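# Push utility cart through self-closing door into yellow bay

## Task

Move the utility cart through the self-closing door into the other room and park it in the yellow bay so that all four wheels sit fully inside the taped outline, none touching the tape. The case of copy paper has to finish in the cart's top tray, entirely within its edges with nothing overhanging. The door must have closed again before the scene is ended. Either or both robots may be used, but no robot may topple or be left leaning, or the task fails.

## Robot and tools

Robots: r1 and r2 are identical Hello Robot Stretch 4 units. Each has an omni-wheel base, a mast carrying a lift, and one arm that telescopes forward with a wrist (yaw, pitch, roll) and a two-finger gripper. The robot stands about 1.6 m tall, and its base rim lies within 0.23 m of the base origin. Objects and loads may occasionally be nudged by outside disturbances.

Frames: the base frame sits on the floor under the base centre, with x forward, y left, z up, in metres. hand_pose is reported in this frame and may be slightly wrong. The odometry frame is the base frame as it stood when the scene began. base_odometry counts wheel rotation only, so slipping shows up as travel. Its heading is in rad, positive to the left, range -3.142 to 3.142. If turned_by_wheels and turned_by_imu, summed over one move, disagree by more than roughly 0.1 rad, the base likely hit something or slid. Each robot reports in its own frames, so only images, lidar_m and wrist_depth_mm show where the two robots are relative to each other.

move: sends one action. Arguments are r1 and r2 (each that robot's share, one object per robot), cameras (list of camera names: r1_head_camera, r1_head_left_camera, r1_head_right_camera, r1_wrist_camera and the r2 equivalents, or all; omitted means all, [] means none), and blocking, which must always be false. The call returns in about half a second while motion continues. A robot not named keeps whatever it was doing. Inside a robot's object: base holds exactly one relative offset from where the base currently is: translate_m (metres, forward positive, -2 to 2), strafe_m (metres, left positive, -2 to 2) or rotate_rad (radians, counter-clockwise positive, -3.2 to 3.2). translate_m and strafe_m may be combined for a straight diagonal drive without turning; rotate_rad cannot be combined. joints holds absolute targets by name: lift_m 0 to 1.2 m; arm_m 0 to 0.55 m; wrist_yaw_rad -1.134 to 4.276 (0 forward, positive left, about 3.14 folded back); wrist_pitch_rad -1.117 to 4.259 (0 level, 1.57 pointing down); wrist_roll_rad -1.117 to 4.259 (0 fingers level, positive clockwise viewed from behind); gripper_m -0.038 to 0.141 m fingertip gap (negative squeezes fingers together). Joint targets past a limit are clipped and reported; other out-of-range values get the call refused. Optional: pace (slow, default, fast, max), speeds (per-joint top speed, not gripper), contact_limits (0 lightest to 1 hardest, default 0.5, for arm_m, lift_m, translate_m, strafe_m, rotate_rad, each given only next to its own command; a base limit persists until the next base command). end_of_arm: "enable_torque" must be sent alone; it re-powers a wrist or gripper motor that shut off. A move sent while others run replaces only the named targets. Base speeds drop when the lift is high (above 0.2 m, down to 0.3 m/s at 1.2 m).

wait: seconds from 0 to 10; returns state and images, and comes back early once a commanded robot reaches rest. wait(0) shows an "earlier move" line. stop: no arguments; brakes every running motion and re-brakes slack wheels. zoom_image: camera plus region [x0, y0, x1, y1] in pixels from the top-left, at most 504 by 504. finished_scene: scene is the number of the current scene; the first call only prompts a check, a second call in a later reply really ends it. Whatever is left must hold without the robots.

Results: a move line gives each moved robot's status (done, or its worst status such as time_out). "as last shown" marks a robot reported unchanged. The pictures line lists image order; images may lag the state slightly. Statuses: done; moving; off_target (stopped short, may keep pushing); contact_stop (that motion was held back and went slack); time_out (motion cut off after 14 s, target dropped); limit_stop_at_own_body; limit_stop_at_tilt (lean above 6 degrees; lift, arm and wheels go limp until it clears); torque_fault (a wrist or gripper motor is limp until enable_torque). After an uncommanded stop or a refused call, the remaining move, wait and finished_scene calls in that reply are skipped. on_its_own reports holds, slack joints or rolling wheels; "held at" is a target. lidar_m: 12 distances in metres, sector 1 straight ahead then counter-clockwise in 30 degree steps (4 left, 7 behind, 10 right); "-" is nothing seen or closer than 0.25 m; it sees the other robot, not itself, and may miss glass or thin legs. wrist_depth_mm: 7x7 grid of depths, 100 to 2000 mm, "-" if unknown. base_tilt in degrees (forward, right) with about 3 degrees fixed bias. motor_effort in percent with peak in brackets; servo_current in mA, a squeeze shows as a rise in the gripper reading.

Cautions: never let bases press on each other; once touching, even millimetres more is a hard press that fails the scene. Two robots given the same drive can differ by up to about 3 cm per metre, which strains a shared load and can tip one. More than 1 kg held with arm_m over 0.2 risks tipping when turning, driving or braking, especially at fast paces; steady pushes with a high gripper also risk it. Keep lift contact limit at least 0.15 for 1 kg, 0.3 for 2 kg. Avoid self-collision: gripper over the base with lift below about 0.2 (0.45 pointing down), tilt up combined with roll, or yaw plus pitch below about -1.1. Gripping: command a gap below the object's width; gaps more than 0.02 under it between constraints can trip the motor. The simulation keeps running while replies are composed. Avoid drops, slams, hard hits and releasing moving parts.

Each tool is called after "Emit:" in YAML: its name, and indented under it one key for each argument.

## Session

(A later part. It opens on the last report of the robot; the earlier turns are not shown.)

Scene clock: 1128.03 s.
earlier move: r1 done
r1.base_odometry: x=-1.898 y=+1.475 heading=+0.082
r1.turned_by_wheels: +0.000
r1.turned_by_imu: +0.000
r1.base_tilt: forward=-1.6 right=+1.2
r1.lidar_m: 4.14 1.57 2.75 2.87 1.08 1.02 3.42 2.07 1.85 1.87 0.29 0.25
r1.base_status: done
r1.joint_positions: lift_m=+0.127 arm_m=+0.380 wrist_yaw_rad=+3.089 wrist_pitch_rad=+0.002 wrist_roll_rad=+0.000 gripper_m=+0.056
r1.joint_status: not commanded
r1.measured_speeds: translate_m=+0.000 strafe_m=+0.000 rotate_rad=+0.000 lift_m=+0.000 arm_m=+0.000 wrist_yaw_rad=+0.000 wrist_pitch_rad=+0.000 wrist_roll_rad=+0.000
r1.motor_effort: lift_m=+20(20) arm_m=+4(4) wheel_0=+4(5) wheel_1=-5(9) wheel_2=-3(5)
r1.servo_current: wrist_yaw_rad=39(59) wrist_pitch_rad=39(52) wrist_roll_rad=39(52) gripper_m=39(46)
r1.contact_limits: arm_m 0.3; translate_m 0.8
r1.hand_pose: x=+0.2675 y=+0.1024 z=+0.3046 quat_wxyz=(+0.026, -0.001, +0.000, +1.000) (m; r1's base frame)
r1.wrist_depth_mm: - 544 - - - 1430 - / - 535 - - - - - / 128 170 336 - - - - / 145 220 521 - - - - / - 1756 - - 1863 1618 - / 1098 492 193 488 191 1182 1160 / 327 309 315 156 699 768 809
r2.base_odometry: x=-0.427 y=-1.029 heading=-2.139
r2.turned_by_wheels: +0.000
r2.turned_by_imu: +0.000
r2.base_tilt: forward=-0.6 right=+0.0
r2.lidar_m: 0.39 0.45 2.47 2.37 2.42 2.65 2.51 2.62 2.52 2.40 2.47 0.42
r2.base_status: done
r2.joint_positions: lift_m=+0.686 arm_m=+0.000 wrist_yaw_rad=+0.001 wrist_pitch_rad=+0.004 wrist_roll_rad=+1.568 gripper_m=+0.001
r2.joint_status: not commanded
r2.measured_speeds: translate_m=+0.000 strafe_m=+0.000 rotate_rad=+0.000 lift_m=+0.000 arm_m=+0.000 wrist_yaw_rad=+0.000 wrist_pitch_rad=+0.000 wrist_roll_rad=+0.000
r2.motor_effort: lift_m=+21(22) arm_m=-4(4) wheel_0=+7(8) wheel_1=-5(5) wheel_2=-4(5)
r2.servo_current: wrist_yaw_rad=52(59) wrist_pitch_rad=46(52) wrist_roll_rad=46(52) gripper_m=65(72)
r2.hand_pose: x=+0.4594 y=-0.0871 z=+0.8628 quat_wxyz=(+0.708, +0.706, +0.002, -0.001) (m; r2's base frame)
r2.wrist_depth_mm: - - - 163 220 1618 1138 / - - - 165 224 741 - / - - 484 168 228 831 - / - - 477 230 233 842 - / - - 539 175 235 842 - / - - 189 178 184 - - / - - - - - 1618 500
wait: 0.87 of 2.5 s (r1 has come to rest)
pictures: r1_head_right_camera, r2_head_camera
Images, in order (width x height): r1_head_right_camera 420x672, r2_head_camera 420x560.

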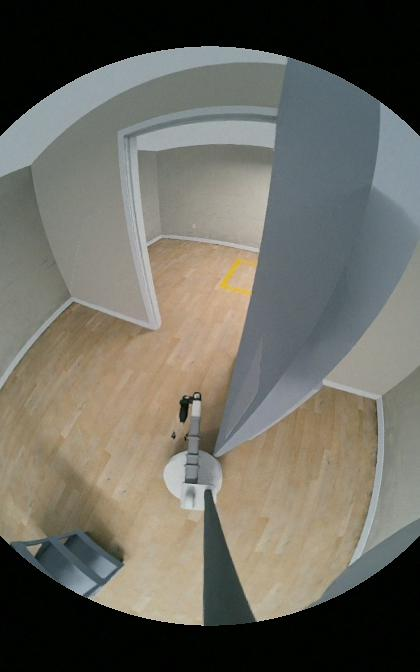

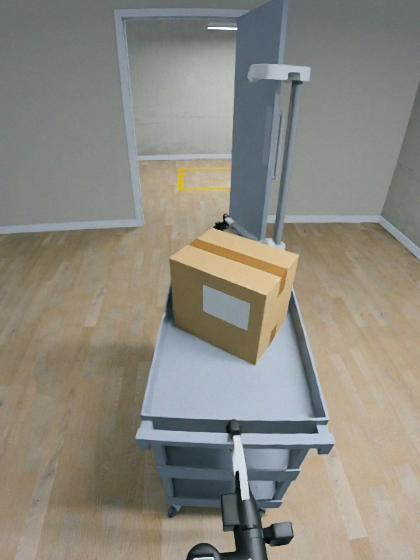

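Emit:
move:
  blocking: false
  r1: {"base": {"rotate_rad": -0.22}, "pace": "slow", "contact_limits": {"rotate_rad": 0.7}}
  r2: {"base": {"translate_m": 0.09, "strafe_m": -0.36}, "pace": "slow"}
  cameras: []

Emit:
wait:
  seconds: 2
  cameras: []

Emit:
wait:
  seconds: 5
  cameras: ["r2_head_camera", "r1_head_right_camera"]

Scene clock: 1214.60 s.
move: r1 moving; r2 moving
r1.base_odometry: x=-1.898 y=+1.476 heading=-0.042
r1.turned_by_wheels: -0.124
r1.turned_by_imu: -0.125
r1.base_tilt: forward=-1.6 right=+1.3
r1.lidar_m: 0.50 1.59 2.23 2.89 3.22 1.01 4.19 2.24 1.87 1.85 1.46 0.25
r1.base_status: rotate_rad moving
r1.joint_positions: lift_m=+0.127 arm_m=+0.380 wrist_yaw_rad=+3.089 wrist_pitch_rad=+0.002 wrist_roll_rad=+0.000 gripper_m=+0.056
r1.joint_status: not commanded
r1.measured_speeds: translate_m=+0.001 strafe_m=-0.001 rotate_rad=-0.463 lift_m=+0.000 arm_m=+0.000 wrist_yaw_rad=+0.000 wrist_pitch_rad=+0.000 wrist_roll_rad=+0.000
r1.motor_effort: lift_m=+20(20) arm_m=+4(4) wheel_0=+13(16) wheel_1=+5(5) wheel_2=+2(3)
r1.servo_current: wrist_yaw_rad=39(65) wrist_pitch_rad=39(52) wrist_roll_rad=46(52) gripper_m=46(46)
r1.contact_limits: arm_m 0.3; rotate_rad 0.7
r1.hand_pose: x=+0.2675 y=+0.1024 z=+0.3046 quat_wxyz=(+0.026, -0.001, +0.000, +1.000) (m; r1's base frame)
r1.wrist_depth_mm: - 539 - - 1537 - - / - 220 - - - - - / 129 177 402 - - - - / 146 220 512 - - - - / 1708 1661 - - 1863 1808 - / 449 492 193 484 190 1182 1138 / 329 310 319 155 699 768 809
r2.base_odometry: x=-0.439 y=-1.025 heading=-2.139
r2.turned_by_wheels: +0.000
r2.turned_by_imu: +0.000
r2.base_tilt: forward=-0.7 right=+0.1
r2.lidar_m: 0.39 0.44 2.47 2.35 2.46 2.68 2.52 2.57 2.48 2.36 2.43 0.42
r2.base_status: translate_m moving; strafe_m moving
r2.joint_positions: lift_m=+0.686 arm_m=+0.000 wrist_yaw_rad=+0.002 wrist_pitch_rad=+0.004 wrist_roll_rad=+1.568 gripper_m=+0.001
r2.joint_status: not commanded
r2.measured_speeds: translate_m=+0.012 strafe_m=-0.049 rotate_rad=+0.000 lift_m=+0.000 arm_m=+0.000 wrist_yaw_rad=+0.000 wrist_pitch_rad=+0.000 wrist_roll_rad=+0.000
r2.motor_effort: lift_m=+21(21) arm_m=-4(4) wheel_0=+10(14) wheel_1=-5(8) wheel_2=-6(6)
r2.servo_current: wrist_yaw_rad=46(59) wrist_pitch_rad=39(46) wrist_roll_rad=33(52) gripper_m=59(72)
r2.hand_pose: x=+0.4595 y=-0.0870 z=+0.8628 quat_wxyz=(+0.708, +0.706, +0.002, -0.001) (m; r2's base frame)
r2.wrist_depth_mm: - - - 164 222 1618 1160 / - - - 166 225 798 - / - - 492 170 229 820 - / - 496 477 231 233 842 - / - - 539 175 236 842 - / - - 189 177 185 - - / - - - - 243 1708 508
pictures: none
No camera images: "cameras" was empty.

Scene clock: 1215.33 s.
earlier move: r1 done; r2 moving
r1.base_odometry: x=-1.898 y=+1.476 heading=-0.137
r1.turned_by_wheels: -0.095
r1.turned_by_imu: -0.096
r1.base_tilt: forward=-1.5 right=+1.3
r1.lidar_m: 0.32 1.57 1.92 2.88 3.10 0.99 1.00 2.43 1.88 1.83 1.57 0.26
r1.base_status: done
r1.joint_positions: lift_m=+0.127 arm_m=+0.380 wrist_yaw_rad=+3.089 wrist_pitch_rad=+0.002 wrist_roll_rad=+0.000 gripper_m=+0.056
r1.joint_status: not commanded
r1.measured_speeds: translate_m=+0.000 strafe_m=+0.000 rotate_rad=+0.000 lift_m=+0.000 arm_m=+0.000 wrist_yaw_rad=+0.000 wrist_pitch_rad=+0.000 wrist_roll_rad=+0.000
r1.motor_effort: lift_m=+20(20) arm_m=+4(4) wheel_0=+10(16) wheel_1=+0(5) wheel_2=-2(3)
r1.servo_current: wrist_yaw_rad=52(65) wrist_pitch_rad=39(52) wrist_roll_rad=46(72) gripper_m=39(46)
r1.contact_limits: arm_m 0.3; rotate_rad 0.7
r1.hand_pose: x=+0.2675 y=+0.1024 z=+0.3046 quat_wxyz=(+0.026, -0.001, +0.000, +1.000) (m; r1's base frame)
r1.wrist_depth_mm: - 544 - - 1537 - - / - 220 - - - - - / 129 177 397 - - - - / 146 220 512 - - - - / 286 1708 - - 1921 - - / 286 496 193 480 190 1160 1138 / 283 309 317 155 699 778 809
r2.base_odometry: x=-0.499 y=-1.005 heading=-2.139
r2.turned_by_wheels: +0.000
r2.turned_by_imu: +0.000
r2.base_tilt: forward=-0.6 right=+0.1
r2.lidar_m: 0.41 0.41 2.56 2.42 2.50 2.68 2.50 2.63 2.43 2.30 2.41 0.44
r2.base_status: translate_m moving; strafe_m moving
r2.joint_positions: lift_m=+0.686 arm_m=+0.000 wrist_yaw_rad=+0.002 wrist_pitch_rad=+0.004 wrist_roll_rad=+1.568 gripper_m=+0.001
r2.joint_status: not commanded
r2.measured_speeds: translate_m=+0.024 strafe_m=-0.096 rotate_rad=-0.002 lift_m=+0.000 arm_m=+0.000 wrist_yaw_rad=+0.000 wrist_pitch_rad=+0.000 wrist_roll_rad=+0.000
r2.motor_effort: lift_m=+21(21) arm_m=-4(4) wheel_0=+9(14) wheel_1=-7(8) wheel_2=-5(8)
r2.servo_current: wrist_yaw_rad=46(59) wrist_pitch_rad=39(46) wrist_roll_rad=59(59) gripper_m=59(72)
r2.hand_pose: x=+0.4595 y=-0.0869 z=+0.8628 quat_wxyz=(+0.708, +0.706, +0.002, -0.001) (m; r2's base frame)
r2.wrist_depth_mm: - - - 175 235 1661 1160 / - - - 176 236 1618 - / - - 559 177 236 820 - / - 480 466 237 236 842 - / - - 512 177 237 854 - / - - 190 177 183 - - / - - - - - 1708 -
wait: 0.73 of 2 s (r1 has come to rest)
pictures: none
No camera images: "cameras" was empty.

Scene clock: 1219.07 s.
earlier move: r2 done
r1.base_odometry: x=-1.898 y=+1.476 heading=-0.137
r1.turned_by_wheels: +0.000
r1.turned_by_imu: +0.000
r1.base_tilt: forward=-1.6 right=+1.3
r1.lidar_m: 0.33 1.58 1.94 2.88 3.10 0.89 0.86 2.41 1.89 1.82 1.55 0.25
r1.base_status: done
r1.joint_positions: lift_m=+0.127 arm_m=+0.380 wrist_yaw_rad=+3.089 wrist_pitch_rad=+0.002 wrist_roll_rad=+0.000 gripper_m=+0.056
r1.joint_status: not commanded
r1.measured_speeds: translate_m=+0.000 strafe_m=+0.000 rotate_rad=+0.000 lift_m=+0.000 arm_m=+0.000 wrist_yaw_rad=+0.000 wrist_pitch_rad=+0.000 wrist_roll_rad=+0.000
r1.motor_effort: lift_m=+20(20) arm_m=+4(4) wheel_0=+10(16) wheel_1=+1(5) wheel_2=-2(3)
r1.servo_current: wrist_yaw_rad=59(72) wrist_pitch_rad=39(52) wrist_roll_rad=46(72) gripper_m=39(46)
r1.contact_limits: arm_m 0.3; rotate_rad 0.7
r1.hand_pose: x=+0.2675 y=+0.1024 z=+0.3046 quat_wxyz=(+0.026, -0.001, +0.000, +1.000) (m; r1's base frame)
r1.wrist_depth_mm: - 539 - - - - - / - 220 - - - - - / 129 178 402 - - - - / 146 220 512 - - - - / 287 1708 - 1921 1863 - - / 285 492 193 488 191 1160 1138 / 283 310 317 156 707 768 809
r2.base_odometry: x=-0.779 y=-0.911 heading=-2.139
r2.turned_by_wheels: +0.000
r2.turned_by_imu: +0.002
r2.base_tilt: forward=-0.6 right=+0.1
r2.lidar_m: 0.35 0.35 2.86 2.71 2.80 2.72 2.59 2.69 2.11 2.01 2.10 0.47
r2.base_status: done
r2.joint_positions: lift_m=+0.686 arm_m=+0.000 wrist_yaw_rad=+0.003 wrist_pitch_rad=+0.004 wrist_roll_rad=+1.568 gripper_m=+0.001
r2.joint_status: not commanded
r2.measured_speeds: translate_m=+0.000 strafe_m=+0.000 rotate_rad=+0.000 lift_m=+0.000 arm_m=+0.000 wrist_yaw_rad=+0.000 wrist_pitch_rad=+0.000 wrist_roll_rad=+0.000
r2.motor_effort: lift_m=+21(21) arm_m=-4(4) wheel_0=+7(14) wheel_1=-4(8) wheel_2=-2(8)
r2.servo_current: wrist_yaw_rad=39(59) wrist_pitch_rad=46(52) wrist_roll_rad=46(65) gripper_m=59(72)
r2.hand_pose: x=+0.4595 y=-0.0867 z=+0.8628 quat_wxyz=(+0.708, +0.706, +0.002, +0.000) (m; r2's base frame)
r2.wrist_depth_mm: - - - 267 - 1576 1098 / - - - 290 315 1464 424 / - - - 216 283 1576 504 / - - - 202 263 1537 - / - - 504 189 248 842 - / - - 190 178 185 - - / - - - - 224 - -
wait: 3.73 of 5 s (r2 has come to rest)
pictures: r1_head_right_camera, r2_head_camera
Images, in order (width x height): r1_head_right_camera 420x672, r2_head_camera 420x560.

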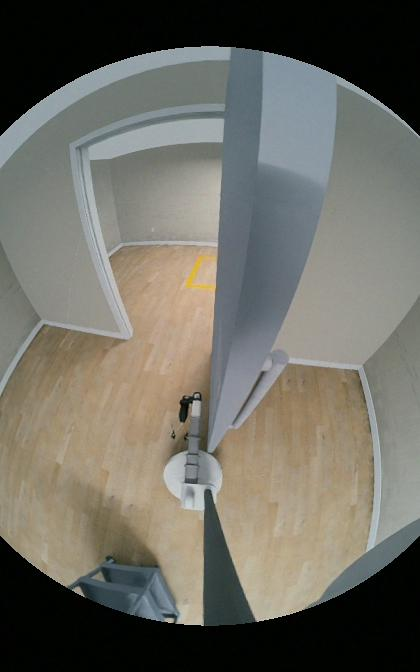

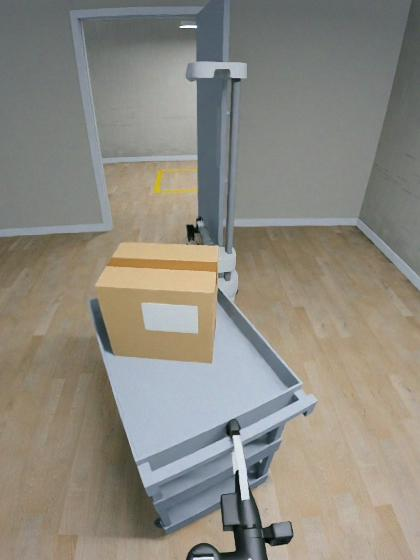

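Emit:
move:
  blocking: false
  r2: {"base": {"translate_m": 0.26, "strafe_m": 0.08}, "pace": "slow"}
  cameras: []

Emit:
wait:
  seconds: 4
  cameras: ["r2_head_camera"]

Scene clock: 1257.23 s.
move: r2 moving
r1.base_odometry: x=-1.898 y=+1.476 heading=-0.137
r1.turned_by_wheels: +0.000
r1.turned_by_imu: +0.000
r1.base_tilt: forward=-1.6 right=+1.3
r1.lidar_m: 0.28 1.57 1.94 2.87 3.09 0.89 0.89 2.41 1.88 1.84 1.54 0.25
r1.base_status: not commanded
r1.joint_positions: lift_m=+0.127 arm_m=+0.380 wrist_yaw_rad=+3.089 wrist_pitch_rad=+0.002 wrist_roll_rad=+0.000 gripper_m=+0.056
r1.joint_status: not commanded
r1.measured_speeds: translate_m=+0.000 strafe_m=+0.000 rotate_rad=+0.000 lift_m=+0.000 arm_m=+0.000 wrist_yaw_rad=+0.000 wrist_pitch_rad=+0.000 wrist_roll_rad=+0.000
r1.motor_effort: lift_m=+20(20) arm_m=+4(4) wheel_0=+10(10) wheel_1=+1(1) wheel_2=-2(2)
r1.servo_current: wrist_yaw_rad=52(59) wrist_pitch_rad=39(46) wrist_roll_rad=39(59) gripper_m=39(46)
r1.contact_limits: arm_m 0.3; rotate_rad 0.7
r1.hand_pose: x=+0.2675 y=+0.1024 z=+0.3046 quat_wxyz=(+0.026, -0.001, +0.000, +1.000) (m; r1's base frame)
r1.wrist_depth_mm: - 544 - - - - - / - 220 - - - - - / 129 177 402 - - - - / 146 220 517 - - - - / 286 1661 - 1921 1983 - - / 285 492 193 492 191 1138 1118 / 285 310 317 156 691 768 798
r2.base_odometry: x=-0.782 y=-0.923 heading=-2.139
r2.turned_by_wheels: +0.000
r2.turned_by_imu: +0.000
r2.base_tilt: forward=-0.7 right=+0.0
r2.lidar_m: 0.32 0.33 2.86 2.71 2.75 2.76 2.62 2.69 2.14 2.01 2.08 0.45
r2.base_status: translate_m moving; strafe_m moving
r2.joint_positions: lift_m=+0.686 arm_m=+0.000 wrist_yaw_rad=-0.001 wrist_pitch_rad=+0.004 wrist_roll_rad=+1.568 gripper_m=+0.001
r2.joint_status: not commanded
r2.measured_speeds: translate_m=+0.049 strafe_m=+0.014 rotate_rad=+0.000 lift_m=+0.000 arm_m=+0.000 wrist_yaw_rad=-0.031 wrist_pitch_rad=+0.000 wrist_roll_rad=+0.000
r2.motor_effort: lift_m=+21(21) arm_m=-4(4) wheel_0=+5(8) wheel_1=+7(7) wheel_2=-13(13)
r2.servo_current: wrist_yaw_rad=52(59) wrist_pitch_rad=46(46) wrist_roll_rad=52(59) gripper_m=72(72)
r2.hand_pose: x=+0.4592 y=-0.0877 z=+0.8628 quat_wxyz=(+0.708, +0.706, +0.001, -0.002) (m; r2's base frame)
r2.wrist_depth_mm: - - - 270 - 1499 1098 / - - - 294 324 342 342 / - - - 218 287 1618 504 / - - - 203 263 1576 - / - - 544 190 246 831 - / - - 190 176 183 - - / - - 473 - 219 - -
pictures: none
No camera images: "cameras" was empty.

Scene clock: 1260.70 s.
earlier move: r2 done
r1.base_odometry: x=-1.898 y=+1.476 heading=-0.137
r1.turned_by_wheels: +0.000
r1.turned_by_imu: +0.000
r1.base_tilt: forward=-1.6 right=+1.2
r1.lidar_m: 0.31 1.58 1.93 2.88 3.10 0.63 0.62 2.41 1.87 1.83 1.55 0.25
r1.base_status: not commanded
r1.joint_positions: lift_m=+0.127 arm_m=+0.380 wrist_yaw_rad=+3.089 wrist_pitch_rad=+0.002 wrist_roll_rad=+0.000 gripper_m=+0.056
r1.joint_status: not commanded
r1.measured_speeds: translate_m=+0.000 strafe_m=+0.000 rotate_rad=+0.000 lift_m=+0.000 arm_m=+0.000 wrist_yaw_rad=+0.000 wrist_pitch_rad=+0.000 wrist_roll_rad=+0.000
r1.motor_effort: lift_m=+20(20) arm_m=+4(4) wheel_0=+10(10) wheel_1=+1(1) wheel_2=-2(2)
r1.servo_current: wrist_yaw_rad=52(72) wrist_pitch_rad=33(52) wrist_roll_rad=39(72) gripper_m=39(52)
r1.contact_limits: arm_m 0.3; rotate_rad 0.7
r1.hand_pose: x=+0.2675 y=+0.1024 z=+0.3046 quat_wxyz=(+0.026, -0.001, +0.000, +1.000) (m; r1's base frame)
r1.wrist_depth_mm: - 539 - 1281 1397 - - / - 220 - - - - - / 129 178 402 - - - - / 146 220 517 - - - - / 287 1756 - 1661 - - - / 285 496 193 488 190 1160 1138 / 285 309 315 155 699 778 809
r2.base_odometry: x=-0.851 y=-1.173 heading=-2.139
r2.turned_by_wheels: +0.000
r2.turned_by_imu: -0.001
r2.base_tilt: forward=-0.6 right=+0.1
r2.lidar_m: 0.36 0.38 2.77 2.64 2.74 3.01 2.86 2.93 2.19 2.10 2.15 0.45
r2.base_status: done
r2.joint_positions: lift_m=+0.686 arm_m=+0.000 wrist_yaw_rad=-0.007 wrist_pitch_rad=+0.004 wrist_roll_rad=+1.568 gripper_m=+0.001
r2.joint_status: not commanded
r2.measured_speeds: translate_m=+0.000 strafe_m=+0.000 rotate_rad=+0.000 lift_m=+0.000 arm_m=+0.000 wrist_yaw_rad=+0.000 wrist_pitch_rad=+0.000 wrist_roll_rad=+0.000
r2.motor_effort: lift_m=+21(21) arm_m=+4(4) wheel_0=+1(8) wheel_1=+3(9) wheel_2=-7(17)
r2.servo_current: wrist_yaw_rad=52(65) wrist_pitch_rad=39(52) wrist_roll_rad=46(65) gripper_m=65(72)
r2.hand_pose: x=+0.4587 y=-0.0893 z=+0.8628 quat_wxyz=(+0.708, +0.706, -0.001, -0.004) (m; r2's base frame)
r2.wrist_depth_mm: - - - 268 276 306 303 / - - - 201 266 1708 1160 / - - - 195 255 1576 - / - 1336 549 188 248 842 - / - - 477 183 241 831 - / - - 190 176 185 - - / - - 530 - 227 - -
wait: 3.47 of 4 s (r2 has come to rest)
pictures: r2_head_camera
Images, in order (width x height): r2_head_camera 420x560.

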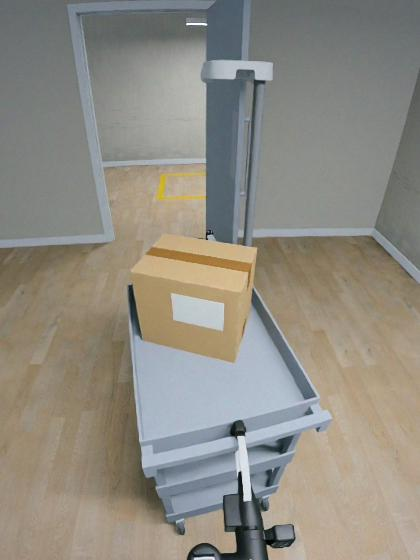

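Emit:
move:
  cameras: ["r2_head_camera", "r1_head_camera", "r1_head_left_camera"]
  blocking: false

Scene clock: 1283.67 s.
r1.base_odometry: x=-1.898 y=+1.476 heading=-0.137
r1.turned_by_wheels: +0.000
r1.turned_by_imu: +0.000
r1.base_tilt: forward=-1.6 right=+1.3
r1.lidar_m: 0.31 1.56 1.93 2.86 3.11 0.62 0.63 2.37 1.89 1.83 1.56 0.25
r1.base_status: not commanded
r1.joint_positions: lift_m=+0.127 arm_m=+0.380 wrist_yaw_rad=+3.089 wrist_pitch_rad=+0.002 wrist_roll_rad=+0.000 gripper_m=+0.056
r1.joint_status: not commanded
r1.measured_speeds: translate_m=+0.000 strafe_m=+0.000 rotate_rad=+0.000 lift_m=+0.000 arm_m=+0.000 wrist_yaw_rad=+0.000 wrist_pitch_rad=+0.000 wrist_roll_rad=+0.000
r1.motor_effort: lift_m=+20(20) arm_m=+4(4) wheel_0=+10(10) wheel_1=+1(1) wheel_2=-2(2)
r1.servo_current: wrist_yaw_rad=39(72) wrist_pitch_rad=39(52) wrist_roll_rad=39(72) gripper_m=39(52)
r1.contact_limits: arm_m 0.3; rotate_rad 0.7
r1.hand_pose: x=+0.2675 y=+0.1024 z=+0.3046 quat_wxyz=(+0.026, -0.001, +0.000, +1.000) (m; r1's base frame)
r1.wrist_depth_mm: - 544 - 1281 1366 - - / - 220 - - - - - / 129 177 402 - - - - / 146 220 517 - - - - / 287 1661 - 1618 - - - / 285 492 193 484 190 1182 1118 / 285 310 319 156 691 778 798
r2.base_odometry: x=-0.851 y=-1.173 heading=-2.139
r2.turned_by_wheels: +0.000
r2.turned_by_imu: +0.000
r2.base_tilt: forward=-0.7 right=+0.1
r2.lidar_m: 0.37 0.35 2.82 2.63 2.72 3.00 2.87 2.93 2.22 2.10 2.16 0.42
r2.base_status: done
r2.joint_positions: lift_m=+0.686 arm_m=+0.000 wrist_yaw_rad=-0.007 wrist_pitch_rad=+0.004 wrist_roll_rad=+1.568 gripper_m=+0.001
r2.joint_status: not commanded
r2.measured_speeds: translate_m=+0.000 strafe_m=+0.000 rotate_rad=+0.000 lift_m=+0.000 arm_m=+0.000 wrist_yaw_rad=+0.000 wrist_pitch_rad=+0.000 wrist_roll_rad=+0.000
r2.motor_effort: lift_m=+21(21) arm_m=+3(4) wheel_0=+1(8) wheel_1=+3(9) wheel_2=-7(17)
r2.servo_current: wrist_yaw_rad=46(65) wrist_pitch_rad=39(52) wrist_roll_rad=52(65) gripper_m=72(72)
r2.hand_pose: x=+0.4587 y=-0.0893 z=+0.8628 quat_wxyz=(+0.708, +0.706, -0.001, -0.004) (m; r2's base frame)
r2.wrist_depth_mm: - - - 270 276 303 304 / - - - 202 266 1661 1182 / - - - 194 255 1537 - / - 1308 554 187 247 854 - / - - 473 183 241 831 - / - - 189 177 184 - - / - - 525 - 227 - -
pictures: r1_head_camera, r1_head_left_camera, r2_head_camera
Images, in order (width x height): r1_head_camera 420x560, r1_head_left_camera 420x672, r2_head_camera 420x560.

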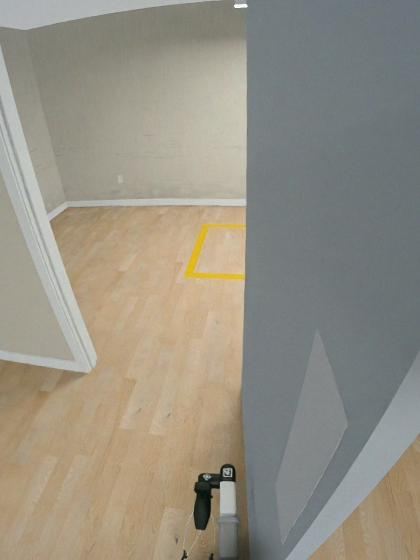

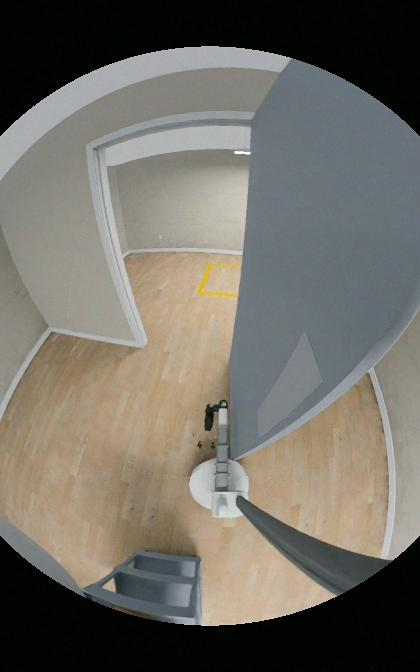

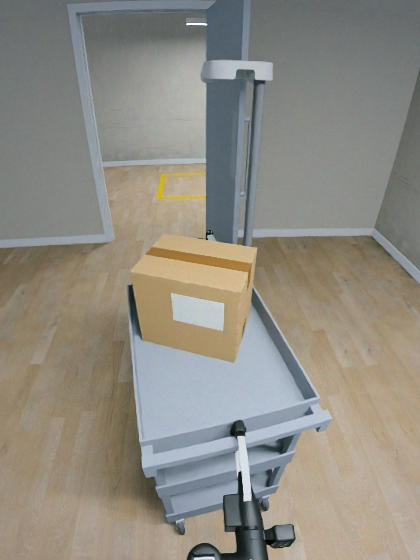

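Emit:
move:
  r2: {"base": {"translate_m": 0.11, "strafe_m": -0.22}, "pace": "slow"}
  cameras: []
  blocking: false

Emit:
wait:
  seconds: 5
  cameras: ["r2_head_camera", "r1_head_left_camera"]

Scene clock: 1349.80 s.
move: r2 moving
r1.base_odometry: x=-1.898 y=+1.476 heading=-0.137
r1.turned_by_wheels: +0.000
r1.turned_by_imu: +0.000
r1.base_tilt: forward=-1.6 right=+1.3
r1.lidar_m: 0.33 1.58 1.93 2.87 3.07 0.64 0.62 2.40 1.88 1.83 1.57 0.25
r1.base_status: not commanded
r1.joint_positions: lift_m=+0.127 arm_m=+0.380 wrist_yaw_rad=+3.089 wrist_pitch_rad=+0.002 wrist_roll_rad=+0.000 gripper_m=+0.056
r1.joint_status: not commanded
r1.measured_speeds: translate_m=+0.000 strafe_m=+0.000 rotate_rad=+0.000 lift_m=+0.000 arm_m=+0.000 wrist_yaw_rad=+0.000 wrist_pitch_rad=+0.000 wrist_roll_rad=+0.000
r1.motor_effort: lift_m=+20(20) arm_m=+4(4) wheel_0=+10(10) wheel_1=+1(1) wheel_2=-2(2)
r1.servo_current: wrist_yaw_rad=39(59) wrist_pitch_rad=33(46) wrist_roll_rad=52(59) gripper_m=46(46)
r1.contact_limits: arm_m 0.3; rotate_rad 0.7
r1.hand_pose: x=+0.2675 y=+0.1024 z=+0.3046 quat_wxyz=(+0.026, -0.001, +0.000, +1.000) (m; r1's base frame)
r1.wrist_depth_mm: - 539 - 1308 1397 - - / - 221 - - - - - / 129 177 399 - - - - / 147 220 512 - - - - / 287 1808 - 1661 - - - / 285 492 193 484 190 1138 1138 / 283 310 319 155 707 778 809
r2.base_odometry: x=-0.863 y=-1.172 heading=-2.139
r2.turned_by_wheels: +0.000
r2.turned_by_imu: +0.000
r2.base_tilt: forward=-0.7 right=+0.1
r2.lidar_m: 0.36 0.38 2.77 2.65 2.74 3.01 2.88 2.94 2.19 2.09 2.16 0.46
r2.base_status: translate_m moving; strafe_m moving
r2.joint_positions: lift_m=+0.686 arm_m=+0.000 wrist_yaw_rad=-0.003 wrist_pitch_rad=+0.004 wrist_roll_rad=+1.568 gripper_m=+0.001
r2.joint_status: not commanded
r2.measured_speeds: translate_m=+0.022 strafe_m=-0.044 rotate_rad=+0.000 lift_m=+0.000 arm_m=+0.000 wrist_yaw_rad=+0.012 wrist_pitch_rad=+0.000 wrist_roll_rad=+0.000
r2.motor_effort: lift_m=+21(21) arm_m=+4(4) wheel_0=+8(10) wheel_1=-5(8) wheel_2=-9(10)
r2.servo_current: wrist_yaw_rad=46(59) wrist_pitch_rad=46(52) wrist_roll_rad=52(59) gripper_m=59(72)
r2.hand_pose: x=+0.4590 y=-0.0882 z=+0.8628 quat_wxyz=(+0.708, +0.706, +0.000, -0.002) (m; r2's base frame)
r2.wrist_depth_mm: - - - 266 272 301 300 / - - - 199 263 1661 1160 / - - - 192 254 1430 - / - 1464 549 187 248 854 - / - - 477 182 240 842 - / - - 189 178 182 - - / - - 530 - 229 - -
pictures: none
No camera images: "cameras" was empty.

Scene clock: 1353.03 s.
earlier move: r2 done
r1.base_odometry: x=-1.898 y=+1.476 heading=-0.137
r1.turned_by_wheels: +0.000
r1.turned_by_imu: +0.000
r1.base_tilt: forward=-1.6 right=+1.2
r1.lidar_m: 0.28 1.57 1.95 2.86 3.13 0.57 0.51 2.39 1.87 1.84 1.56 0.25
r1.base_status: not commanded
r1.joint_positions: lift_m=+0.127 arm_m=+0.380 wrist_yaw_rad=+3.089 wrist_pitch_rad=+0.002 wrist_roll_rad=+0.000 gripper_m=+0.056
r1.joint_status: not commanded
r1.measured_speeds: translate_m=+0.000 strafe_m=+0.000 rotate_rad=+0.000 lift_m=+0.000 arm_m=+0.000 wrist_yaw_rad=+0.000 wrist_pitch_rad=+0.000 wrist_roll_rad=+0.000
r1.motor_effort: lift_m=+20(20) arm_m=+4(4) wheel_0=+10(11) wheel_1=+1(1) wheel_2=-2(2)
r1.servo_current: wrist_yaw_rad=39(72) wrist_pitch_rad=46(52) wrist_roll_rad=59(65) gripper_m=33(46)
r1.contact_limits: arm_m 0.3; rotate_rad 0.7
r1.hand_pose: x=+0.2675 y=+0.1024 z=+0.3046 quat_wxyz=(+0.026, -0.001, +0.000, +1.000) (m; r1's base frame)
r1.wrist_depth_mm: - 539 - 1160 - - - / - 220 - - - - - / 129 178 402 1060 - - - / 146 219 517 - - - - / 287 1708 1921 - 1661 - - / 285 492 193 484 190 1182 1138 / 283 310 317 155 707 768 809
r2.base_odometry: x=-1.095 y=-1.148 heading=-2.139
r2.turned_by_wheels: +0.000
r2.turned_by_imu: +0.002
r2.base_tilt: forward=-0.6 right=+0.1
r2.lidar_m: 0.33 0.33 3.03 2.87 2.95 3.09 2.96 2.74 1.95 1.86 1.95 0.47
r2.base_status: done
r2.joint_positions: lift_m=+0.686 arm_m=+0.000 wrist_yaw_rad=+0.003 wrist_pitch_rad=+0.004 wrist_roll_rad=+1.568 gripper_m=+0.001
r2.joint_status: not commanded
r2.measured_speeds: translate_m=+0.000 strafe_m=+0.000 rotate_rad=+0.000 lift_m=+0.000 arm_m=+0.000 wrist_yaw_rad=+0.000 wrist_pitch_rad=+0.000 wrist_roll_rad=+0.000
r2.motor_effort: lift_m=+21(21) arm_m=+4(4) wheel_0=+5(16) wheel_1=-4(8) wheel_2=-2(10)
r2.servo_current: wrist_yaw_rad=46(59) wrist_pitch_rad=39(52) wrist_roll_rad=46(59) gripper_m=65(72)
r2.hand_pose: x=+0.4595 y=-0.0866 z=+0.8628 quat_wxyz=(+0.708, +0.706, +0.002, +0.000) (m; r2's base frame)
r2.wrist_depth_mm: - - - 267 - 1618 1160 / - - - 303 327 334 334 / - - - 223 293 1708 488 / - - - 206 267 1281 - / - - 603 191 249 820 - / - 466 188 177 182 - - / - - - - 218 - -
wait: 3.23 of 5 s (r2 has come to rest)
pictures: r1_head_left_camera, r2_head_camera
Images, in order (width x height): r1_head_left_camera 420x672, r2_head_camera 420x560.

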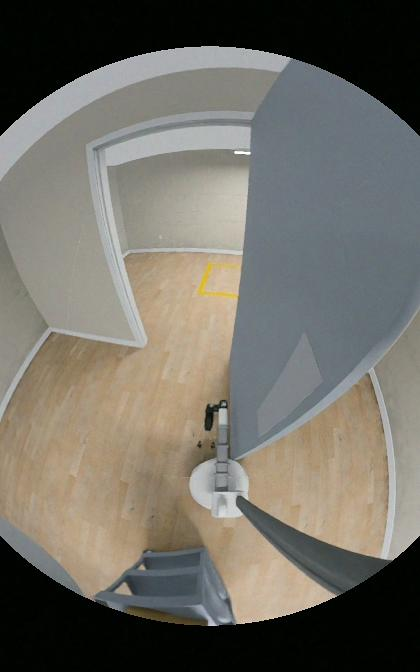

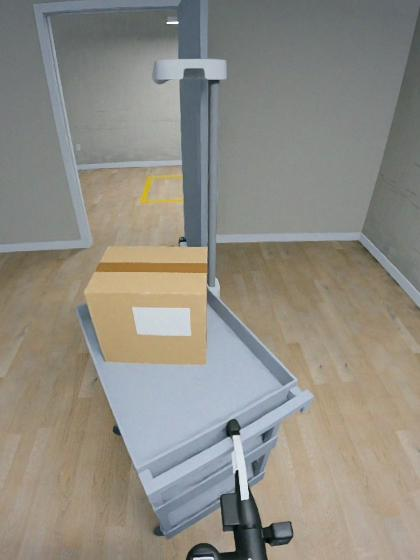

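Emit:
move:
  r2: {"base": {"translate_m": 0.246, "strafe_m": 0.043}, "pace": "slow"}
  cameras: []
  blocking: false

Emit:
wait:
  seconds: 5
  cameras: ["r2_head_camera", "r1_head_left_camera"]

Scene clock: 1376.67 s.
move: r2 moving
r1.base_odometry: x=-1.898 y=+1.476 heading=-0.137
r1.turned_by_wheels: +0.000
r1.turned_by_imu: +0.000
r1.base_tilt: forward=-1.6 right=+1.2
r1.lidar_m: 0.32 1.57 1.94 2.84 3.13 0.55 0.53 2.40 1.90 1.83 1.59 0.25
r1.base_status: not commanded
r1.joint_positions: lift_m=+0.127 arm_m=+0.380 wrist_yaw_rad=+3.089 wrist_pitch_rad=+0.002 wrist_roll_rad=+0.000 gripper_m=+0.056
r1.joint_status: not commanded
r1.measured_speeds: translate_m=+0.000 strafe_m=+0.000 rotate_rad=+0.000 lift_m=+0.000 arm_m=+0.000 wrist_yaw_rad=+0.000 wrist_pitch_rad=+0.000 wrist_roll_rad=+0.000
r1.motor_effort: lift_m=+20(20) arm_m=+4(4) wheel_0=+10(11) wheel_1=+1(1) wheel_2=-2(2)
r1.servo_current: wrist_yaw_rad=46(65) wrist_pitch_rad=46(46) wrist_roll_rad=39(65) gripper_m=33(52)
r1.contact_limits: arm_m 0.3; rotate_rad 0.7
r1.hand_pose: x=+0.2675 y=+0.1024 z=+0.3046 quat_wxyz=(+0.026, -0.001, +0.000, +1.000) (m; r1's base frame)
r1.wrist_depth_mm: - 544 - - - - - / - 221 - - - - - / 129 177 399 1025 - - - / 147 221 521 - - - - / 286 1756 - 1060 1863 - - / 286 492 193 484 191 1138 1118 / 283 310 319 155 699 759 820
r2.base_odometry: x=-1.100 y=-1.159 heading=-2.139
r2.turned_by_wheels: +0.000
r2.turned_by_imu: +0.000
r2.base_tilt: forward=-0.7 right=+0.1
r2.lidar_m: 0.28 0.33 3.01 2.88 2.94 3.12 2.97 2.78 2.00 1.88 1.93 0.48
r2.base_status: translate_m moving; strafe_m moving
r2.joint_positions: lift_m=+0.686 arm_m=+0.000 wrist_yaw_rad=-0.001 wrist_pitch_rad=+0.004 wrist_roll_rad=+1.568 gripper_m=+0.001
r2.joint_status: not commanded
r2.measured_speeds: translate_m=+0.048 strafe_m=+0.007 rotate_rad=-0.002 lift_m=+0.000 arm_m=+0.000 wrist_yaw_rad=-0.034 wrist_pitch_rad=+0.000 wrist_roll_rad=+0.000
r2.motor_effort: lift_m=+21(21) arm_m=+4(4) wheel_0=+4(10) wheel_1=+7(8) wheel_2=-12(12)
r2.servo_current: wrist_yaw_rad=46(59) wrist_pitch_rad=46(46) wrist_roll_rad=59(59) gripper_m=72(72)
r2.hand_pose: x=+0.4592 y=-0.0876 z=+0.8628 quat_wxyz=(+0.708, +0.706, +0.001, -0.002) (m; r2's base frame)
r2.wrist_depth_mm: - - - 277 - 1661 1138 / - - - 309 332 347 404 / - - - 226 297 1708 504 / - - - 207 268 1397 - / - - 668 189 248 820 - / - 459 189 175 183 - - / - - 459 - 216 - -
pictures: none
No camera images: "cameras" was empty.

Scene clock: 1379.93 s.
earlier move: r2 done
r1.base_odometry: x=-1.898 y=+1.476 heading=-0.137
r1.turned_by_wheels: +0.000
r1.turned_by_imu: +0.000
r1.base_tilt: forward=-1.6 right=+1.3
r1.lidar_m: 0.32 1.57 1.97 2.88 0.52 0.31 0.29 2.39 1.89 1.83 1.56 0.25
r1.base_status: not commanded
r1.joint_positions: lift_m=+0.127 arm_m=+0.380 wrist_yaw_rad=+3.089 wrist_pitch_rad=+0.002 wrist_roll_rad=+0.000 gripper_m=+0.056
r1.joint_status: not commanded
r1.measured_speeds: translate_m=+0.000 strafe_m=+0.000 rotate_rad=+0.000 lift_m=+0.000 arm_m=+0.000 wrist_yaw_rad=+0.000 wrist_pitch_rad=+0.000 wrist_roll_rad=+0.000
r1.motor_effort: lift_m=+20(20) arm_m=+4(4) wheel_0=+10(11) wheel_1=+1(1) wheel_2=-2(2)
r1.servo_current: wrist_yaw_rad=52(78) wrist_pitch_rad=46(52) wrist_roll_rad=59(72) gripper_m=46(52)
r1.contact_limits: arm_m 0.3; rotate_rad 0.7
r1.hand_pose: x=+0.2675 y=+0.1024 z=+0.3046 quat_wxyz=(+0.026, -0.001, +0.000, +1.000) (m; r1's base frame)
r1.wrist_depth_mm: - 539 - - - - - / - 220 - - - - - / 129 178 338 - - - - / 147 221 402 - - - - / 287 1708 - - - - - / 283 496 193 488 191 1160 1160 / 285 310 317 156 699 778 820
r2.base_odometry: x=-1.191 y=-1.378 heading=-2.139
r2.turned_by_wheels: +0.000
r2.turned_by_imu: +0.000
r2.base_tilt: forward=-0.7 right=+0.1
r2.lidar_m: 0.35 0.33 2.99 2.83 2.95 3.35 3.24 2.82 2.02 1.91 1.98 0.46
r2.base_status: done
r2.joint_positions: lift_m=+0.686 arm_m=+0.000 wrist_yaw_rad=-0.007 wrist_pitch_rad=+0.004 wrist_roll_rad=+1.568 gripper_m=+0.001
r2.joint_status: not commanded
r2.measured_speeds: translate_m=+0.000 strafe_m=+0.000 rotate_rad=+0.000 lift_m=+0.000 arm_m=+0.000 wrist_yaw_rad=+0.000 wrist_pitch_rad=+0.000 wrist_roll_rad=+0.000
r2.motor_effort: lift_m=+21(21) arm_m=+4(4) wheel_0=+3(10) wheel_1=+4(8) wheel_2=-6(18)
r2.servo_current: wrist_yaw_rad=65(65) wrist_pitch_rad=39(52) wrist_roll_rad=39(65) gripper_m=59(78)
r2.hand_pose: x=+0.4587 y=-0.0894 z=+0.8628 quat_wxyz=(+0.708, +0.706, -0.001, -0.004) (m; r2's base frame)
r2.wrist_depth_mm: - - - 268 310 1336 1060 / - - - 281 296 1576 1138 / - - - 208 273 1618 500 / - 1138 1060 197 259 732 - / - 1160 473 187 245 831 - / - - 190 176 185 - - / - - 488 - 224 - -
wait: 3.27 of 5 s (r2 has come to rest)
pictures: r1_head_left_camera, r2_head_camera
Images, in order (width x height): r1_head_left_camera 420x672, r2_head_camera 420x560.

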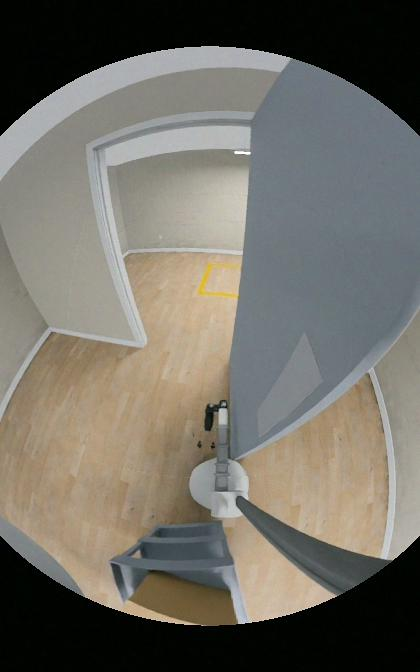

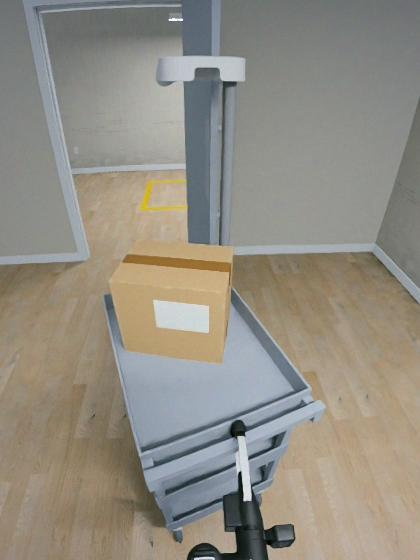

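Emit:
move:
  r2: {"base": {"translate_m": -0.06, "strafe_m": 0.52}, "pace": "slow"}
  cameras: []
  blocking: false

Emit:
wait:
  seconds: 8
  cameras: ["r2_head_camera"]

Scene clock: 1437.27 s.
move: r2 moving
r1.base_odometry: x=-1.898 y=+1.476 heading=-0.137
r1.turned_by_wheels: +0.000
r1.turned_by_imu: +0.000
r1.base_tilt: forward=-1.6 right=+1.2
r1.lidar_m: 0.32 1.57 1.94 2.88 0.53 0.32 0.28 2.42 1.88 1.83 1.57 0.25
r1.base_status: not commanded
r1.joint_positions: lift_m=+0.127 arm_m=+0.380 wrist_yaw_rad=+3.089 wrist_pitch_rad=+0.002 wrist_roll_rad=+0.000 gripper_m=+0.056
r1.joint_status: not commanded
r1.measured_speeds: translate_m=+0.000 strafe_m=+0.000 rotate_rad=+0.000 lift_m=+0.000 arm_m=+0.000 wrist_yaw_rad=+0.000 wrist_pitch_rad=+0.000 wrist_roll_rad=+0.000
r1.motor_effort: lift_m=+20(20) arm_m=+4(4) wheel_0=+10(10) wheel_1=+1(1) wheel_2=-2(2)
r1.servo_current: wrist_yaw_rad=52(65) wrist_pitch_rad=39(46) wrist_roll_rad=59(59) gripper_m=46(46)
r1.contact_limits: arm_m 0.3; rotate_rad 0.7
r1.hand_pose: x=+0.2675 y=+0.1024 z=+0.3046 quat_wxyz=(+0.026, -0.001, +0.000, +1.000) (m; r1's base frame)
r1.wrist_depth_mm: - 539 - - - - - / - 220 - - - - - / 129 177 336 - - - - / 146 220 402 - - - - / 289 1661 1708 - - - - / 285 492 193 484 191 1160 1118 / 283 307 317 156 699 778 809
r2.base_odometry: x=-1.180 y=-1.384 heading=-2.139
r2.turned_by_wheels: +0.000
r2.turned_by_imu: +0.001
r2.base_tilt: forward=-0.7 right=+0.1
r2.lidar_m: 0.33 0.34 2.99 2.82 2.91 3.38 3.25 2.81 2.01 1.92 2.00 0.46
r2.base_status: translate_m moving; strafe_m moving
r2.joint_positions: lift_m=+0.686 arm_m=+0.000 wrist_yaw_rad=-0.007 wrist_pitch_rad=+0.004 wrist_roll_rad=+1.568 gripper_m=+0.001
r2.joint_status: not commanded
r2.measured_speeds: translate_m=-0.007 strafe_m=+0.053 rotate_rad=+0.002 lift_m=+0.000 arm_m=+0.000 wrist_yaw_rad=+0.000 wrist_pitch_rad=+0.000 wrist_roll_rad=+0.000
r2.motor_effort: lift_m=+21(21) arm_m=+4(4) wheel_0=-15(15) wheel_1=+7(8) wheel_2=+4(6)
r2.servo_current: wrist_yaw_rad=65(65) wrist_pitch_rad=39(46) wrist_roll_rad=39(59) gripper_m=59(65)
r2.hand_pose: x=+0.4587 y=-0.0894 z=+0.8628 quat_wxyz=(+0.708, +0.706, -0.001, -0.004) (m; r2's base frame)
r2.wrist_depth_mm: - - - 270 307 310 315 / - - - 278 293 1576 1160 / - - - 207 273 1661 496 / - 1160 1060 196 256 820 - / - 1138 473 186 243 820 - / - - 190 176 183 - - / - - 484 - 223 126 -
pictures: none
No camera images: "cameras" was empty.

Scene clock: 1443.20 s.
earlier move: r2 done
r1.base_odometry: x=-1.898 y=+1.476 heading=-0.137
r1.turned_by_wheels: +0.000
r1.turned_by_imu: +0.000
r1.base_tilt: forward=-1.6 right=+1.3
r1.lidar_m: 0.31 1.55 1.93 2.87 0.45 0.43 0.50 2.42 1.88 1.84 1.53 0.25
r1.base_status: not commanded
r1.joint_positions: lift_m=+0.127 arm_m=+0.380 wrist_yaw_rad=+3.089 wrist_pitch_rad=+0.002 wrist_roll_rad=+0.000 gripper_m=+0.056
r1.joint_status: not commanded
r1.measured_speeds: translate_m=+0.000 strafe_m=+0.000 rotate_rad=+0.000 lift_m=+0.000 arm_m=+0.000 wrist_yaw_rad=+0.000 wrist_pitch_rad=+0.000 wrist_roll_rad=+0.000
r1.motor_effort: lift_m=+20(20) arm_m=+4(4) wheel_0=+10(11) wheel_1=+1(1) wheel_2=-2(2)
r1.servo_current: wrist_yaw_rad=46(65) wrist_pitch_rad=39(59) wrist_roll_rad=46(78) gripper_m=39(52)
r1.contact_limits: arm_m 0.3; rotate_rad 0.7
r1.hand_pose: x=+0.2675 y=+0.1024 z=+0.3046 quat_wxyz=(+0.026, -0.001, +0.000, +1.000) (m; r1's base frame)
r1.wrist_depth_mm: - 544 - - - - - / - 220 - - - - - / 129 177 338 - - - - / 146 220 512 - - - - / 287 1756 - - - - - / 285 492 192 480 191 1160 1138 / 282 309 317 155 707 759 809
r2.base_odometry: x=-0.721 y=-1.607 heading=-2.139
r2.turned_by_wheels: +0.000
r2.turned_by_imu: +0.000
r2.base_tilt: forward=-0.7 right=+0.0
r2.lidar_m: 0.45 2.73 2.44 2.32 2.41 3.23 3.17 3.26 2.56 2.43 2.51 0.37
r2.base_status: done
r2.joint_positions: lift_m=+0.686 arm_m=+0.000 wrist_yaw_rad=-0.003 wrist_pitch_rad=+0.004 wrist_roll_rad=+1.568 gripper_m=+0.001
r2.joint_status: not commanded
r2.measured_speeds: translate_m=+0.000 strafe_m=+0.000 rotate_rad=+0.000 lift_m=+0.000 arm_m=+0.000 wrist_yaw_rad=+0.000 wrist_pitch_rad=+0.000 wrist_roll_rad=+0.000
r2.motor_effort: lift_m=+21(21) arm_m=+4(4) wheel_0=-6(15) wheel_1=+2(8) wheel_2=+5(10)
r2.servo_current: wrist_yaw_rad=39(65) wrist_pitch_rad=39(52) wrist_roll_rad=39(59) gripper_m=65(72)
r2.hand_pose: x=+0.4590 y=-0.0884 z=+0.8628 quat_wxyz=(+0.708, +0.706, +0.000, -0.003) (m; r2's base frame)
r2.wrist_depth_mm: - 415 413 110 166 - - / - 397 407 121 179 - - / - 535 492 129 195 - - / - - 627 140 215 - - / - - - 154 231 1863 - / - - 189 171 183 1576 488 / - - - - - 1863 1205
wait: 5.93 of 8 s (r2 has come to rest)
pictures: r2_head_camera
Images, in order (width x height): r2_head_camera 420x560.

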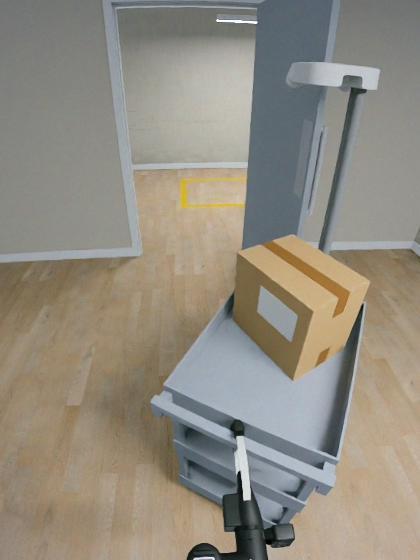

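Emit:
move:
  r2: {"base": {"translate_m": -0.3, "strafe_m": 0.52}, "pace": "slow"}
  cameras: []
  blocking: false

Emit:
wait:
  seconds: 9
  cameras: ["r2_head_camera"]

Scene clock: 1459.27 s.
move: r2 moving
r1.base_odometry: x=-1.898 y=+1.476 heading=-0.137
r1.turned_by_wheels: +0.000
r1.turned_by_imu: +0.000
r1.base_tilt: forward=-1.6 right=+1.2
r1.lidar_m: 0.31 1.56 1.93 2.85 0.46 0.45 0.51 2.38 1.88 1.83 1.59 0.25
r1.base_status: not commanded
r1.joint_positions: lift_m=+0.127 arm_m=+0.380 wrist_yaw_rad=+3.089 wrist_pitch_rad=+0.002 wrist_roll_rad=+0.000 gripper_m=+0.056
r1.joint_status: not commanded
r1.measured_speeds: translate_m=+0.000 strafe_m=+0.000 rotate_rad=+0.000 lift_m=+0.000 arm_m=+0.000 wrist_yaw_rad=+0.000 wrist_pitch_rad=+0.000 wrist_roll_rad=+0.000
r1.motor_effort: lift_m=+20(20) arm_m=+4(4) wheel_0=+10(10) wheel_1=+1(1) wheel_2=-2(2)
r1.servo_current: wrist_yaw_rad=39(65) wrist_pitch_rad=46(46) wrist_roll_rad=39(59) gripper_m=39(46)
r1.contact_limits: arm_m 0.3; rotate_rad 0.7
r1.hand_pose: x=+0.2675 y=+0.1024 z=+0.3046 quat_wxyz=(+0.026, -0.001, +0.000, +1.000) (m; r1's base frame)
r1.wrist_depth_mm: - 539 - - - - - / - 220 - - - - - / 129 178 338 - - - - / 146 220 512 - - - - / 286 1756 - - - - - / 283 496 193 488 190 1160 1160 / 283 310 317 155 707 768 809
r2.base_odometry: x=-0.709 y=-1.608 heading=-2.138
r2.turned_by_wheels: +0.001
r2.turned_by_imu: +0.001
r2.base_tilt: forward=-0.7 right=+0.0
r2.lidar_m: 0.45 2.73 2.44 2.31 2.37 3.17 3.15 3.25 2.56 2.41 2.51 0.36
r2.base_status: translate_m moving; strafe_m moving
r2.joint_positions: lift_m=+0.686 arm_m=+0.000 wrist_yaw_rad=-0.003 wrist_pitch_rad=+0.004 wrist_roll_rad=+1.568 gripper_m=+0.001
r2.joint_status: not commanded
r2.measured_speeds: translate_m=-0.024 strafe_m=+0.042 rotate_rad=+0.002 lift_m=+0.000 arm_m=+0.000 wrist_yaw_rad=+0.005 wrist_pitch_rad=+0.000 wrist_roll_rad=+0.000
r2.motor_effort: lift_m=+21(21) arm_m=+4(4) wheel_0=-6(12) wheel_1=+5(5) wheel_2=+9(9)
r2.servo_current: wrist_yaw_rad=39(52) wrist_pitch_rad=39(46) wrist_roll_rad=46(59) gripper_m=65(65)
r2.hand_pose: x=+0.4590 y=-0.0884 z=+0.8628 quat_wxyz=(+0.708, +0.706, +0.000, -0.003) (m; r2's base frame)
r2.wrist_depth_mm: - 404 404 107 164 - - / - 399 404 119 177 - - / - - 496 128 193 - - / - - 640 139 212 - - / - - - 153 232 1808 - / - - 189 174 183 1618 488 / - - - - - 1863 1182
pictures: none
No camera images: "cameras" was empty.

Scene clock: 1466.07 s.
earlier move: r2 done
r1.base_odometry: x=-1.898 y=+1.476 heading=-0.137
r1.turned_by_wheels: +0.000
r1.turned_by_imu: +0.000
r1.base_tilt: forward=-1.6 right=+1.3
r1.lidar_m: 0.31 1.57 1.93 2.87 0.95 0.94 - 2.39 1.88 1.84 1.57 0.25
r1.base_status: not commanded
r1.joint_positions: lift_m=+0.127 arm_m=+0.380 wrist_yaw_rad=+3.089 wrist_pitch_rad=+0.002 wrist_roll_rad=+0.000 gripper_m=+0.056
r1.joint_status: not commanded
r1.measured_speeds: translate_m=+0.000 strafe_m=+0.000 rotate_rad=+0.000 lift_m=+0.000 arm_m=+0.000 wrist_yaw_rad=+0.000 wrist_pitch_rad=+0.000 wrist_roll_rad=+0.000
r1.motor_effort: lift_m=+20(20) arm_m=+4(4) wheel_0=+10(11) wheel_1=+1(1) wheel_2=-2(2)
r1.servo_current: wrist_yaw_rad=33(72) wrist_pitch_rad=39(52) wrist_roll_rad=39(65) gripper_m=39(52)
r1.contact_limits: arm_m 0.3; rotate_rad 0.7
r1.hand_pose: x=+0.2675 y=+0.1024 z=+0.3046 quat_wxyz=(+0.026, -0.001, +0.000, +1.000) (m; r1's base frame)
r1.wrist_depth_mm: - 539 - - - 1336 - / - 220 - - - - - / 129 178 402 - - - - / 146 220 517 - - - - / 287 1708 - - 1863 1576 1808 / 285 488 193 488 190 1160 1118 / 285 310 317 156 699 768 809
r2.base_odometry: x=-0.122 y=-1.634 heading=-2.139
r2.turned_by_wheels: -0.001
r2.turned_by_imu: -0.002
r2.base_tilt: forward=-0.7 right=+0.0
r2.lidar_m: 0.46 2.64 1.87 1.77 1.86 2.51 2.88 2.98 3.11 2.94 0.52 0.31
r2.base_status: done
r2.joint_positions: lift_m=+0.686 arm_m=+0.000 wrist_yaw_rad=-0.002 wrist_pitch_rad=+0.004 wrist_roll_rad=+1.568 gripper_m=+0.001
r2.joint_status: not commanded
r2.measured_speeds: translate_m=+0.000 strafe_m=+0.000 rotate_rad=+0.000 lift_m=+0.000 arm_m=+0.000 wrist_yaw_rad=+0.000 wrist_pitch_rad=+0.000 wrist_roll_rad=+0.000
r2.motor_effort: lift_m=+21(22) arm_m=+4(4) wheel_0=-7(14) wheel_1=+4(7) wheel_2=+3(10)
r2.servo_current: wrist_yaw_rad=59(59) wrist_pitch_rad=46(52) wrist_roll_rad=46(65) gripper_m=65(72)
r2.hand_pose: x=+0.4591 y=-0.0881 z=+0.8628 quat_wxyz=(+0.708, +0.706, +0.001, -0.002) (m; r2's base frame)
r2.wrist_depth_mm: - 397 382 - - 117 - / - - 525 - - - - / - - - - 160 - - / - - - - 186 1430 517 / - - - 113 232 1708 477 / - - 190 142 183 1430 397 / - - - - - 1863 1160
wait: 6.80 of 9 s (r2 has come to rest)
pictures: r2_head_camera
Images, in order (width x height): r2_head_camera 420x560.

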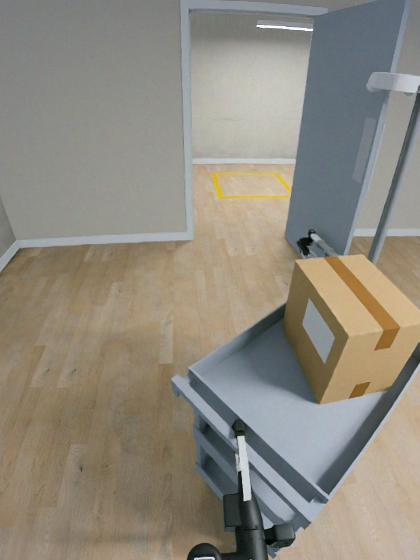

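Emit:
move:
  r2: {"base": {"translate_m": -0.105, "strafe_m": 0.12}, "pace": "slow"}
  cameras: []
  blocking: false

Emit:
wait:
  seconds: 5
  cameras: ["r2_head_camera"]

Scene clock: 1483.17 s.
move: r2 moving
r1.base_odometry: x=-1.898 y=+1.476 heading=-0.137
r1.turned_by_wheels: +0.000
r1.turned_by_imu: +0.000
r1.base_tilt: forward=-1.6 right=+1.3
r1.lidar_m: 0.31 1.53 1.94 2.87 0.96 0.95 - 2.40 1.89 1.82 1.55 0.25
r1.base_status: not commanded
r1.joint_positions: lift_m=+0.127 arm_m=+0.380 wrist_yaw_rad=+3.089 wrist_pitch_rad=+0.002 wrist_roll_rad=+0.000 gripper_m=+0.056
r1.joint_status: not commanded
r1.measured_speeds: translate_m=+0.000 strafe_m=+0.000 rotate_rad=+0.000 lift_m=+0.000 arm_m=+0.000 wrist_yaw_rad=+0.000 wrist_pitch_rad=+0.000 wrist_roll_rad=+0.000
r1.motor_effort: lift_m=+20(20) arm_m=+4(4) wheel_0=+10(10) wheel_1=+1(1) wheel_2=-2(2)
r1.servo_current: wrist_yaw_rad=39(52) wrist_pitch_rad=39(46) wrist_roll_rad=26(59) gripper_m=39(46)
r1.contact_limits: arm_m 0.3; rotate_rad 0.7
r1.hand_pose: x=+0.2675 y=+0.1024 z=+0.3046 quat_wxyz=(+0.026, -0.001, +0.000, +1.000) (m; r1's base frame)
r1.wrist_depth_mm: - 539 - - - 1336 - / - 220 - - - 1808 - / 129 177 399 - - - - / 146 220 517 - - - - / 289 1708 - - 1863 1576 1756 / 285 492 193 484 190 1138 1160 / 283 310 319 155 699 768 809
r2.base_odometry: x=-0.109 y=-1.632 heading=-2.139
r2.turned_by_wheels: +0.000
r2.turned_by_imu: +0.001
r2.base_tilt: forward=-0.7 right=+0.1
r2.lidar_m: 0.44 2.63 1.88 1.77 1.83 2.49 2.85 2.95 3.11 2.95 0.51 0.33
r2.base_status: translate_m moving; strafe_m moving
r2.joint_positions: lift_m=+0.686 arm_m=+0.000 wrist_yaw_rad=-0.002 wrist_pitch_rad=+0.004 wrist_roll_rad=+1.568 gripper_m=+0.001
r2.joint_status: not commanded
r2.measured_speeds: translate_m=-0.032 strafe_m=+0.037 rotate_rad=+0.000 lift_m=+0.000 arm_m=+0.000 wrist_yaw_rad=+0.000 wrist_pitch_rad=+0.000 wrist_roll_rad=+0.000
r2.motor_effort: lift_m=+21(21) arm_m=+4(4) wheel_0=-9(13) wheel_1=+5(5) wheel_2=+8(8)
r2.servo_current: wrist_yaw_rad=52(52) wrist_pitch_rad=39(46) wrist_roll_rad=52(52) gripper_m=65(72)
r2.hand_pose: x=+0.4591 y=-0.0881 z=+0.8628 quat_wxyz=(+0.708, +0.706, +0.001, -0.002) (m; r2's base frame)
r2.wrist_depth_mm: - 397 384 - - 116 - / - - 521 - - - - / - - - - 161 - - / - - - - 186 1397 521 / - - - 113 231 1708 480 / - - 189 142 183 1366 397 / - - - - - 1863 1160
pictures: none
No camera images: "cameras" was empty.

Scene clock: 1485.53 s.
earlier move: r2 done
r1.base_odometry: x=-1.898 y=+1.476 heading=-0.137
r1.turned_by_wheels: +0.000
r1.turned_by_imu: +0.000
r1.base_tilt: forward=-1.6 right=+1.2
r1.lidar_m: 0.31 1.57 1.95 2.86 1.08 1.12 - 2.38 1.89 1.83 1.56 0.25
r1.base_status: not commanded
r1.joint_positions: lift_m=+0.127 arm_m=+0.380 wrist_yaw_rad=+3.089 wrist_pitch_rad=+0.002 wrist_roll_rad=+0.000 gripper_m=+0.056
r1.joint_status: not commanded
r1.measured_speeds: translate_m=+0.000 strafe_m=+0.000 rotate_rad=+0.000 lift_m=+0.000 arm_m=+0.000 wrist_yaw_rad=+0.000 wrist_pitch_rad=+0.000 wrist_roll_rad=+0.000
r1.motor_effort: lift_m=+20(20) arm_m=+4(4) wheel_0=+10(11) wheel_1=+1(1) wheel_2=-2(2)
r1.servo_current: wrist_yaw_rad=65(72) wrist_pitch_rad=52(52) wrist_roll_rad=46(65) gripper_m=39(52)
r1.contact_limits: arm_m 0.3; rotate_rad 0.7
r1.hand_pose: x=+0.2675 y=+0.1024 z=+0.3046 quat_wxyz=(+0.026, -0.001, +0.000, +1.000) (m; r1's base frame)
r1.wrist_depth_mm: - 544 - - - 1397 - / - 220 - - - - - / 129 177 402 - - - - / 146 220 517 - - - - / 287 1661 - - 1863 1661 1756 / 285 496 193 488 190 1160 1138 / 285 310 317 155 699 768 809
r2.base_odometry: x=+0.036 y=-1.610 heading=-2.139
r2.turned_by_wheels: +0.000
r2.turned_by_imu: +0.000
r2.base_tilt: forward=-0.7 right=+0.1
r2.lidar_m: 0.46 2.44 1.77 1.66 1.71 2.35 2.77 2.87 3.25 3.07 0.56 0.33
r2.base_status: done
r2.joint_positions: lift_m=+0.686 arm_m=+0.000 wrist_yaw_rad=-0.002 wrist_pitch_rad=+0.004 wrist_roll_rad=+1.568 gripper_m=+0.001
r2.joint_status: not commanded
r2.measured_speeds: translate_m=+0.000 strafe_m=+0.000 rotate_rad=+0.000 lift_m=+0.000 arm_m=+0.000 wrist_yaw_rad=+0.000 wrist_pitch_rad=+0.000 wrist_roll_rad=+0.000
r2.motor_effort: lift_m=+21(21) arm_m=+3(4) wheel_0=-5(13) wheel_1=+4(6) wheel_2=+6(10)
r2.servo_current: wrist_yaw_rad=52(59) wrist_pitch_rad=46(46) wrist_roll_rad=39(65) gripper_m=72(72)
r2.hand_pose: x=+0.4591 y=-0.0881 z=+0.8628 quat_wxyz=(+0.708, +0.706, +0.001, -0.002) (m; r2's base frame)
r2.wrist_depth_mm: - 399 382 - - 114 - / - - 525 - - 131 - / - - - - - - - / - - - - 185 1499 521 / - - - - 230 1756 477 / - - 190 139 181 1397 399 / - - - - - 1808 1182
wait: 2.37 of 5 s (r2 has come to rest)
pictures: r2_head_camera
Images, in order (width x height): r2_head_camera 420x560.

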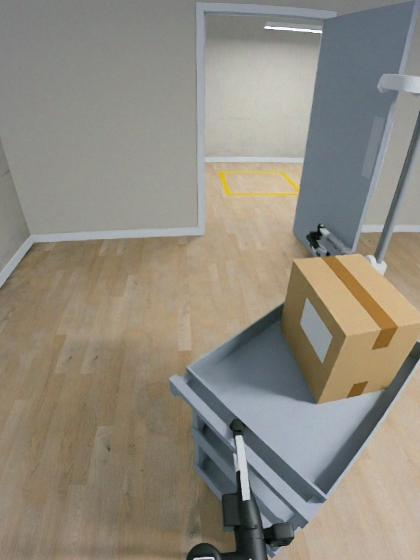

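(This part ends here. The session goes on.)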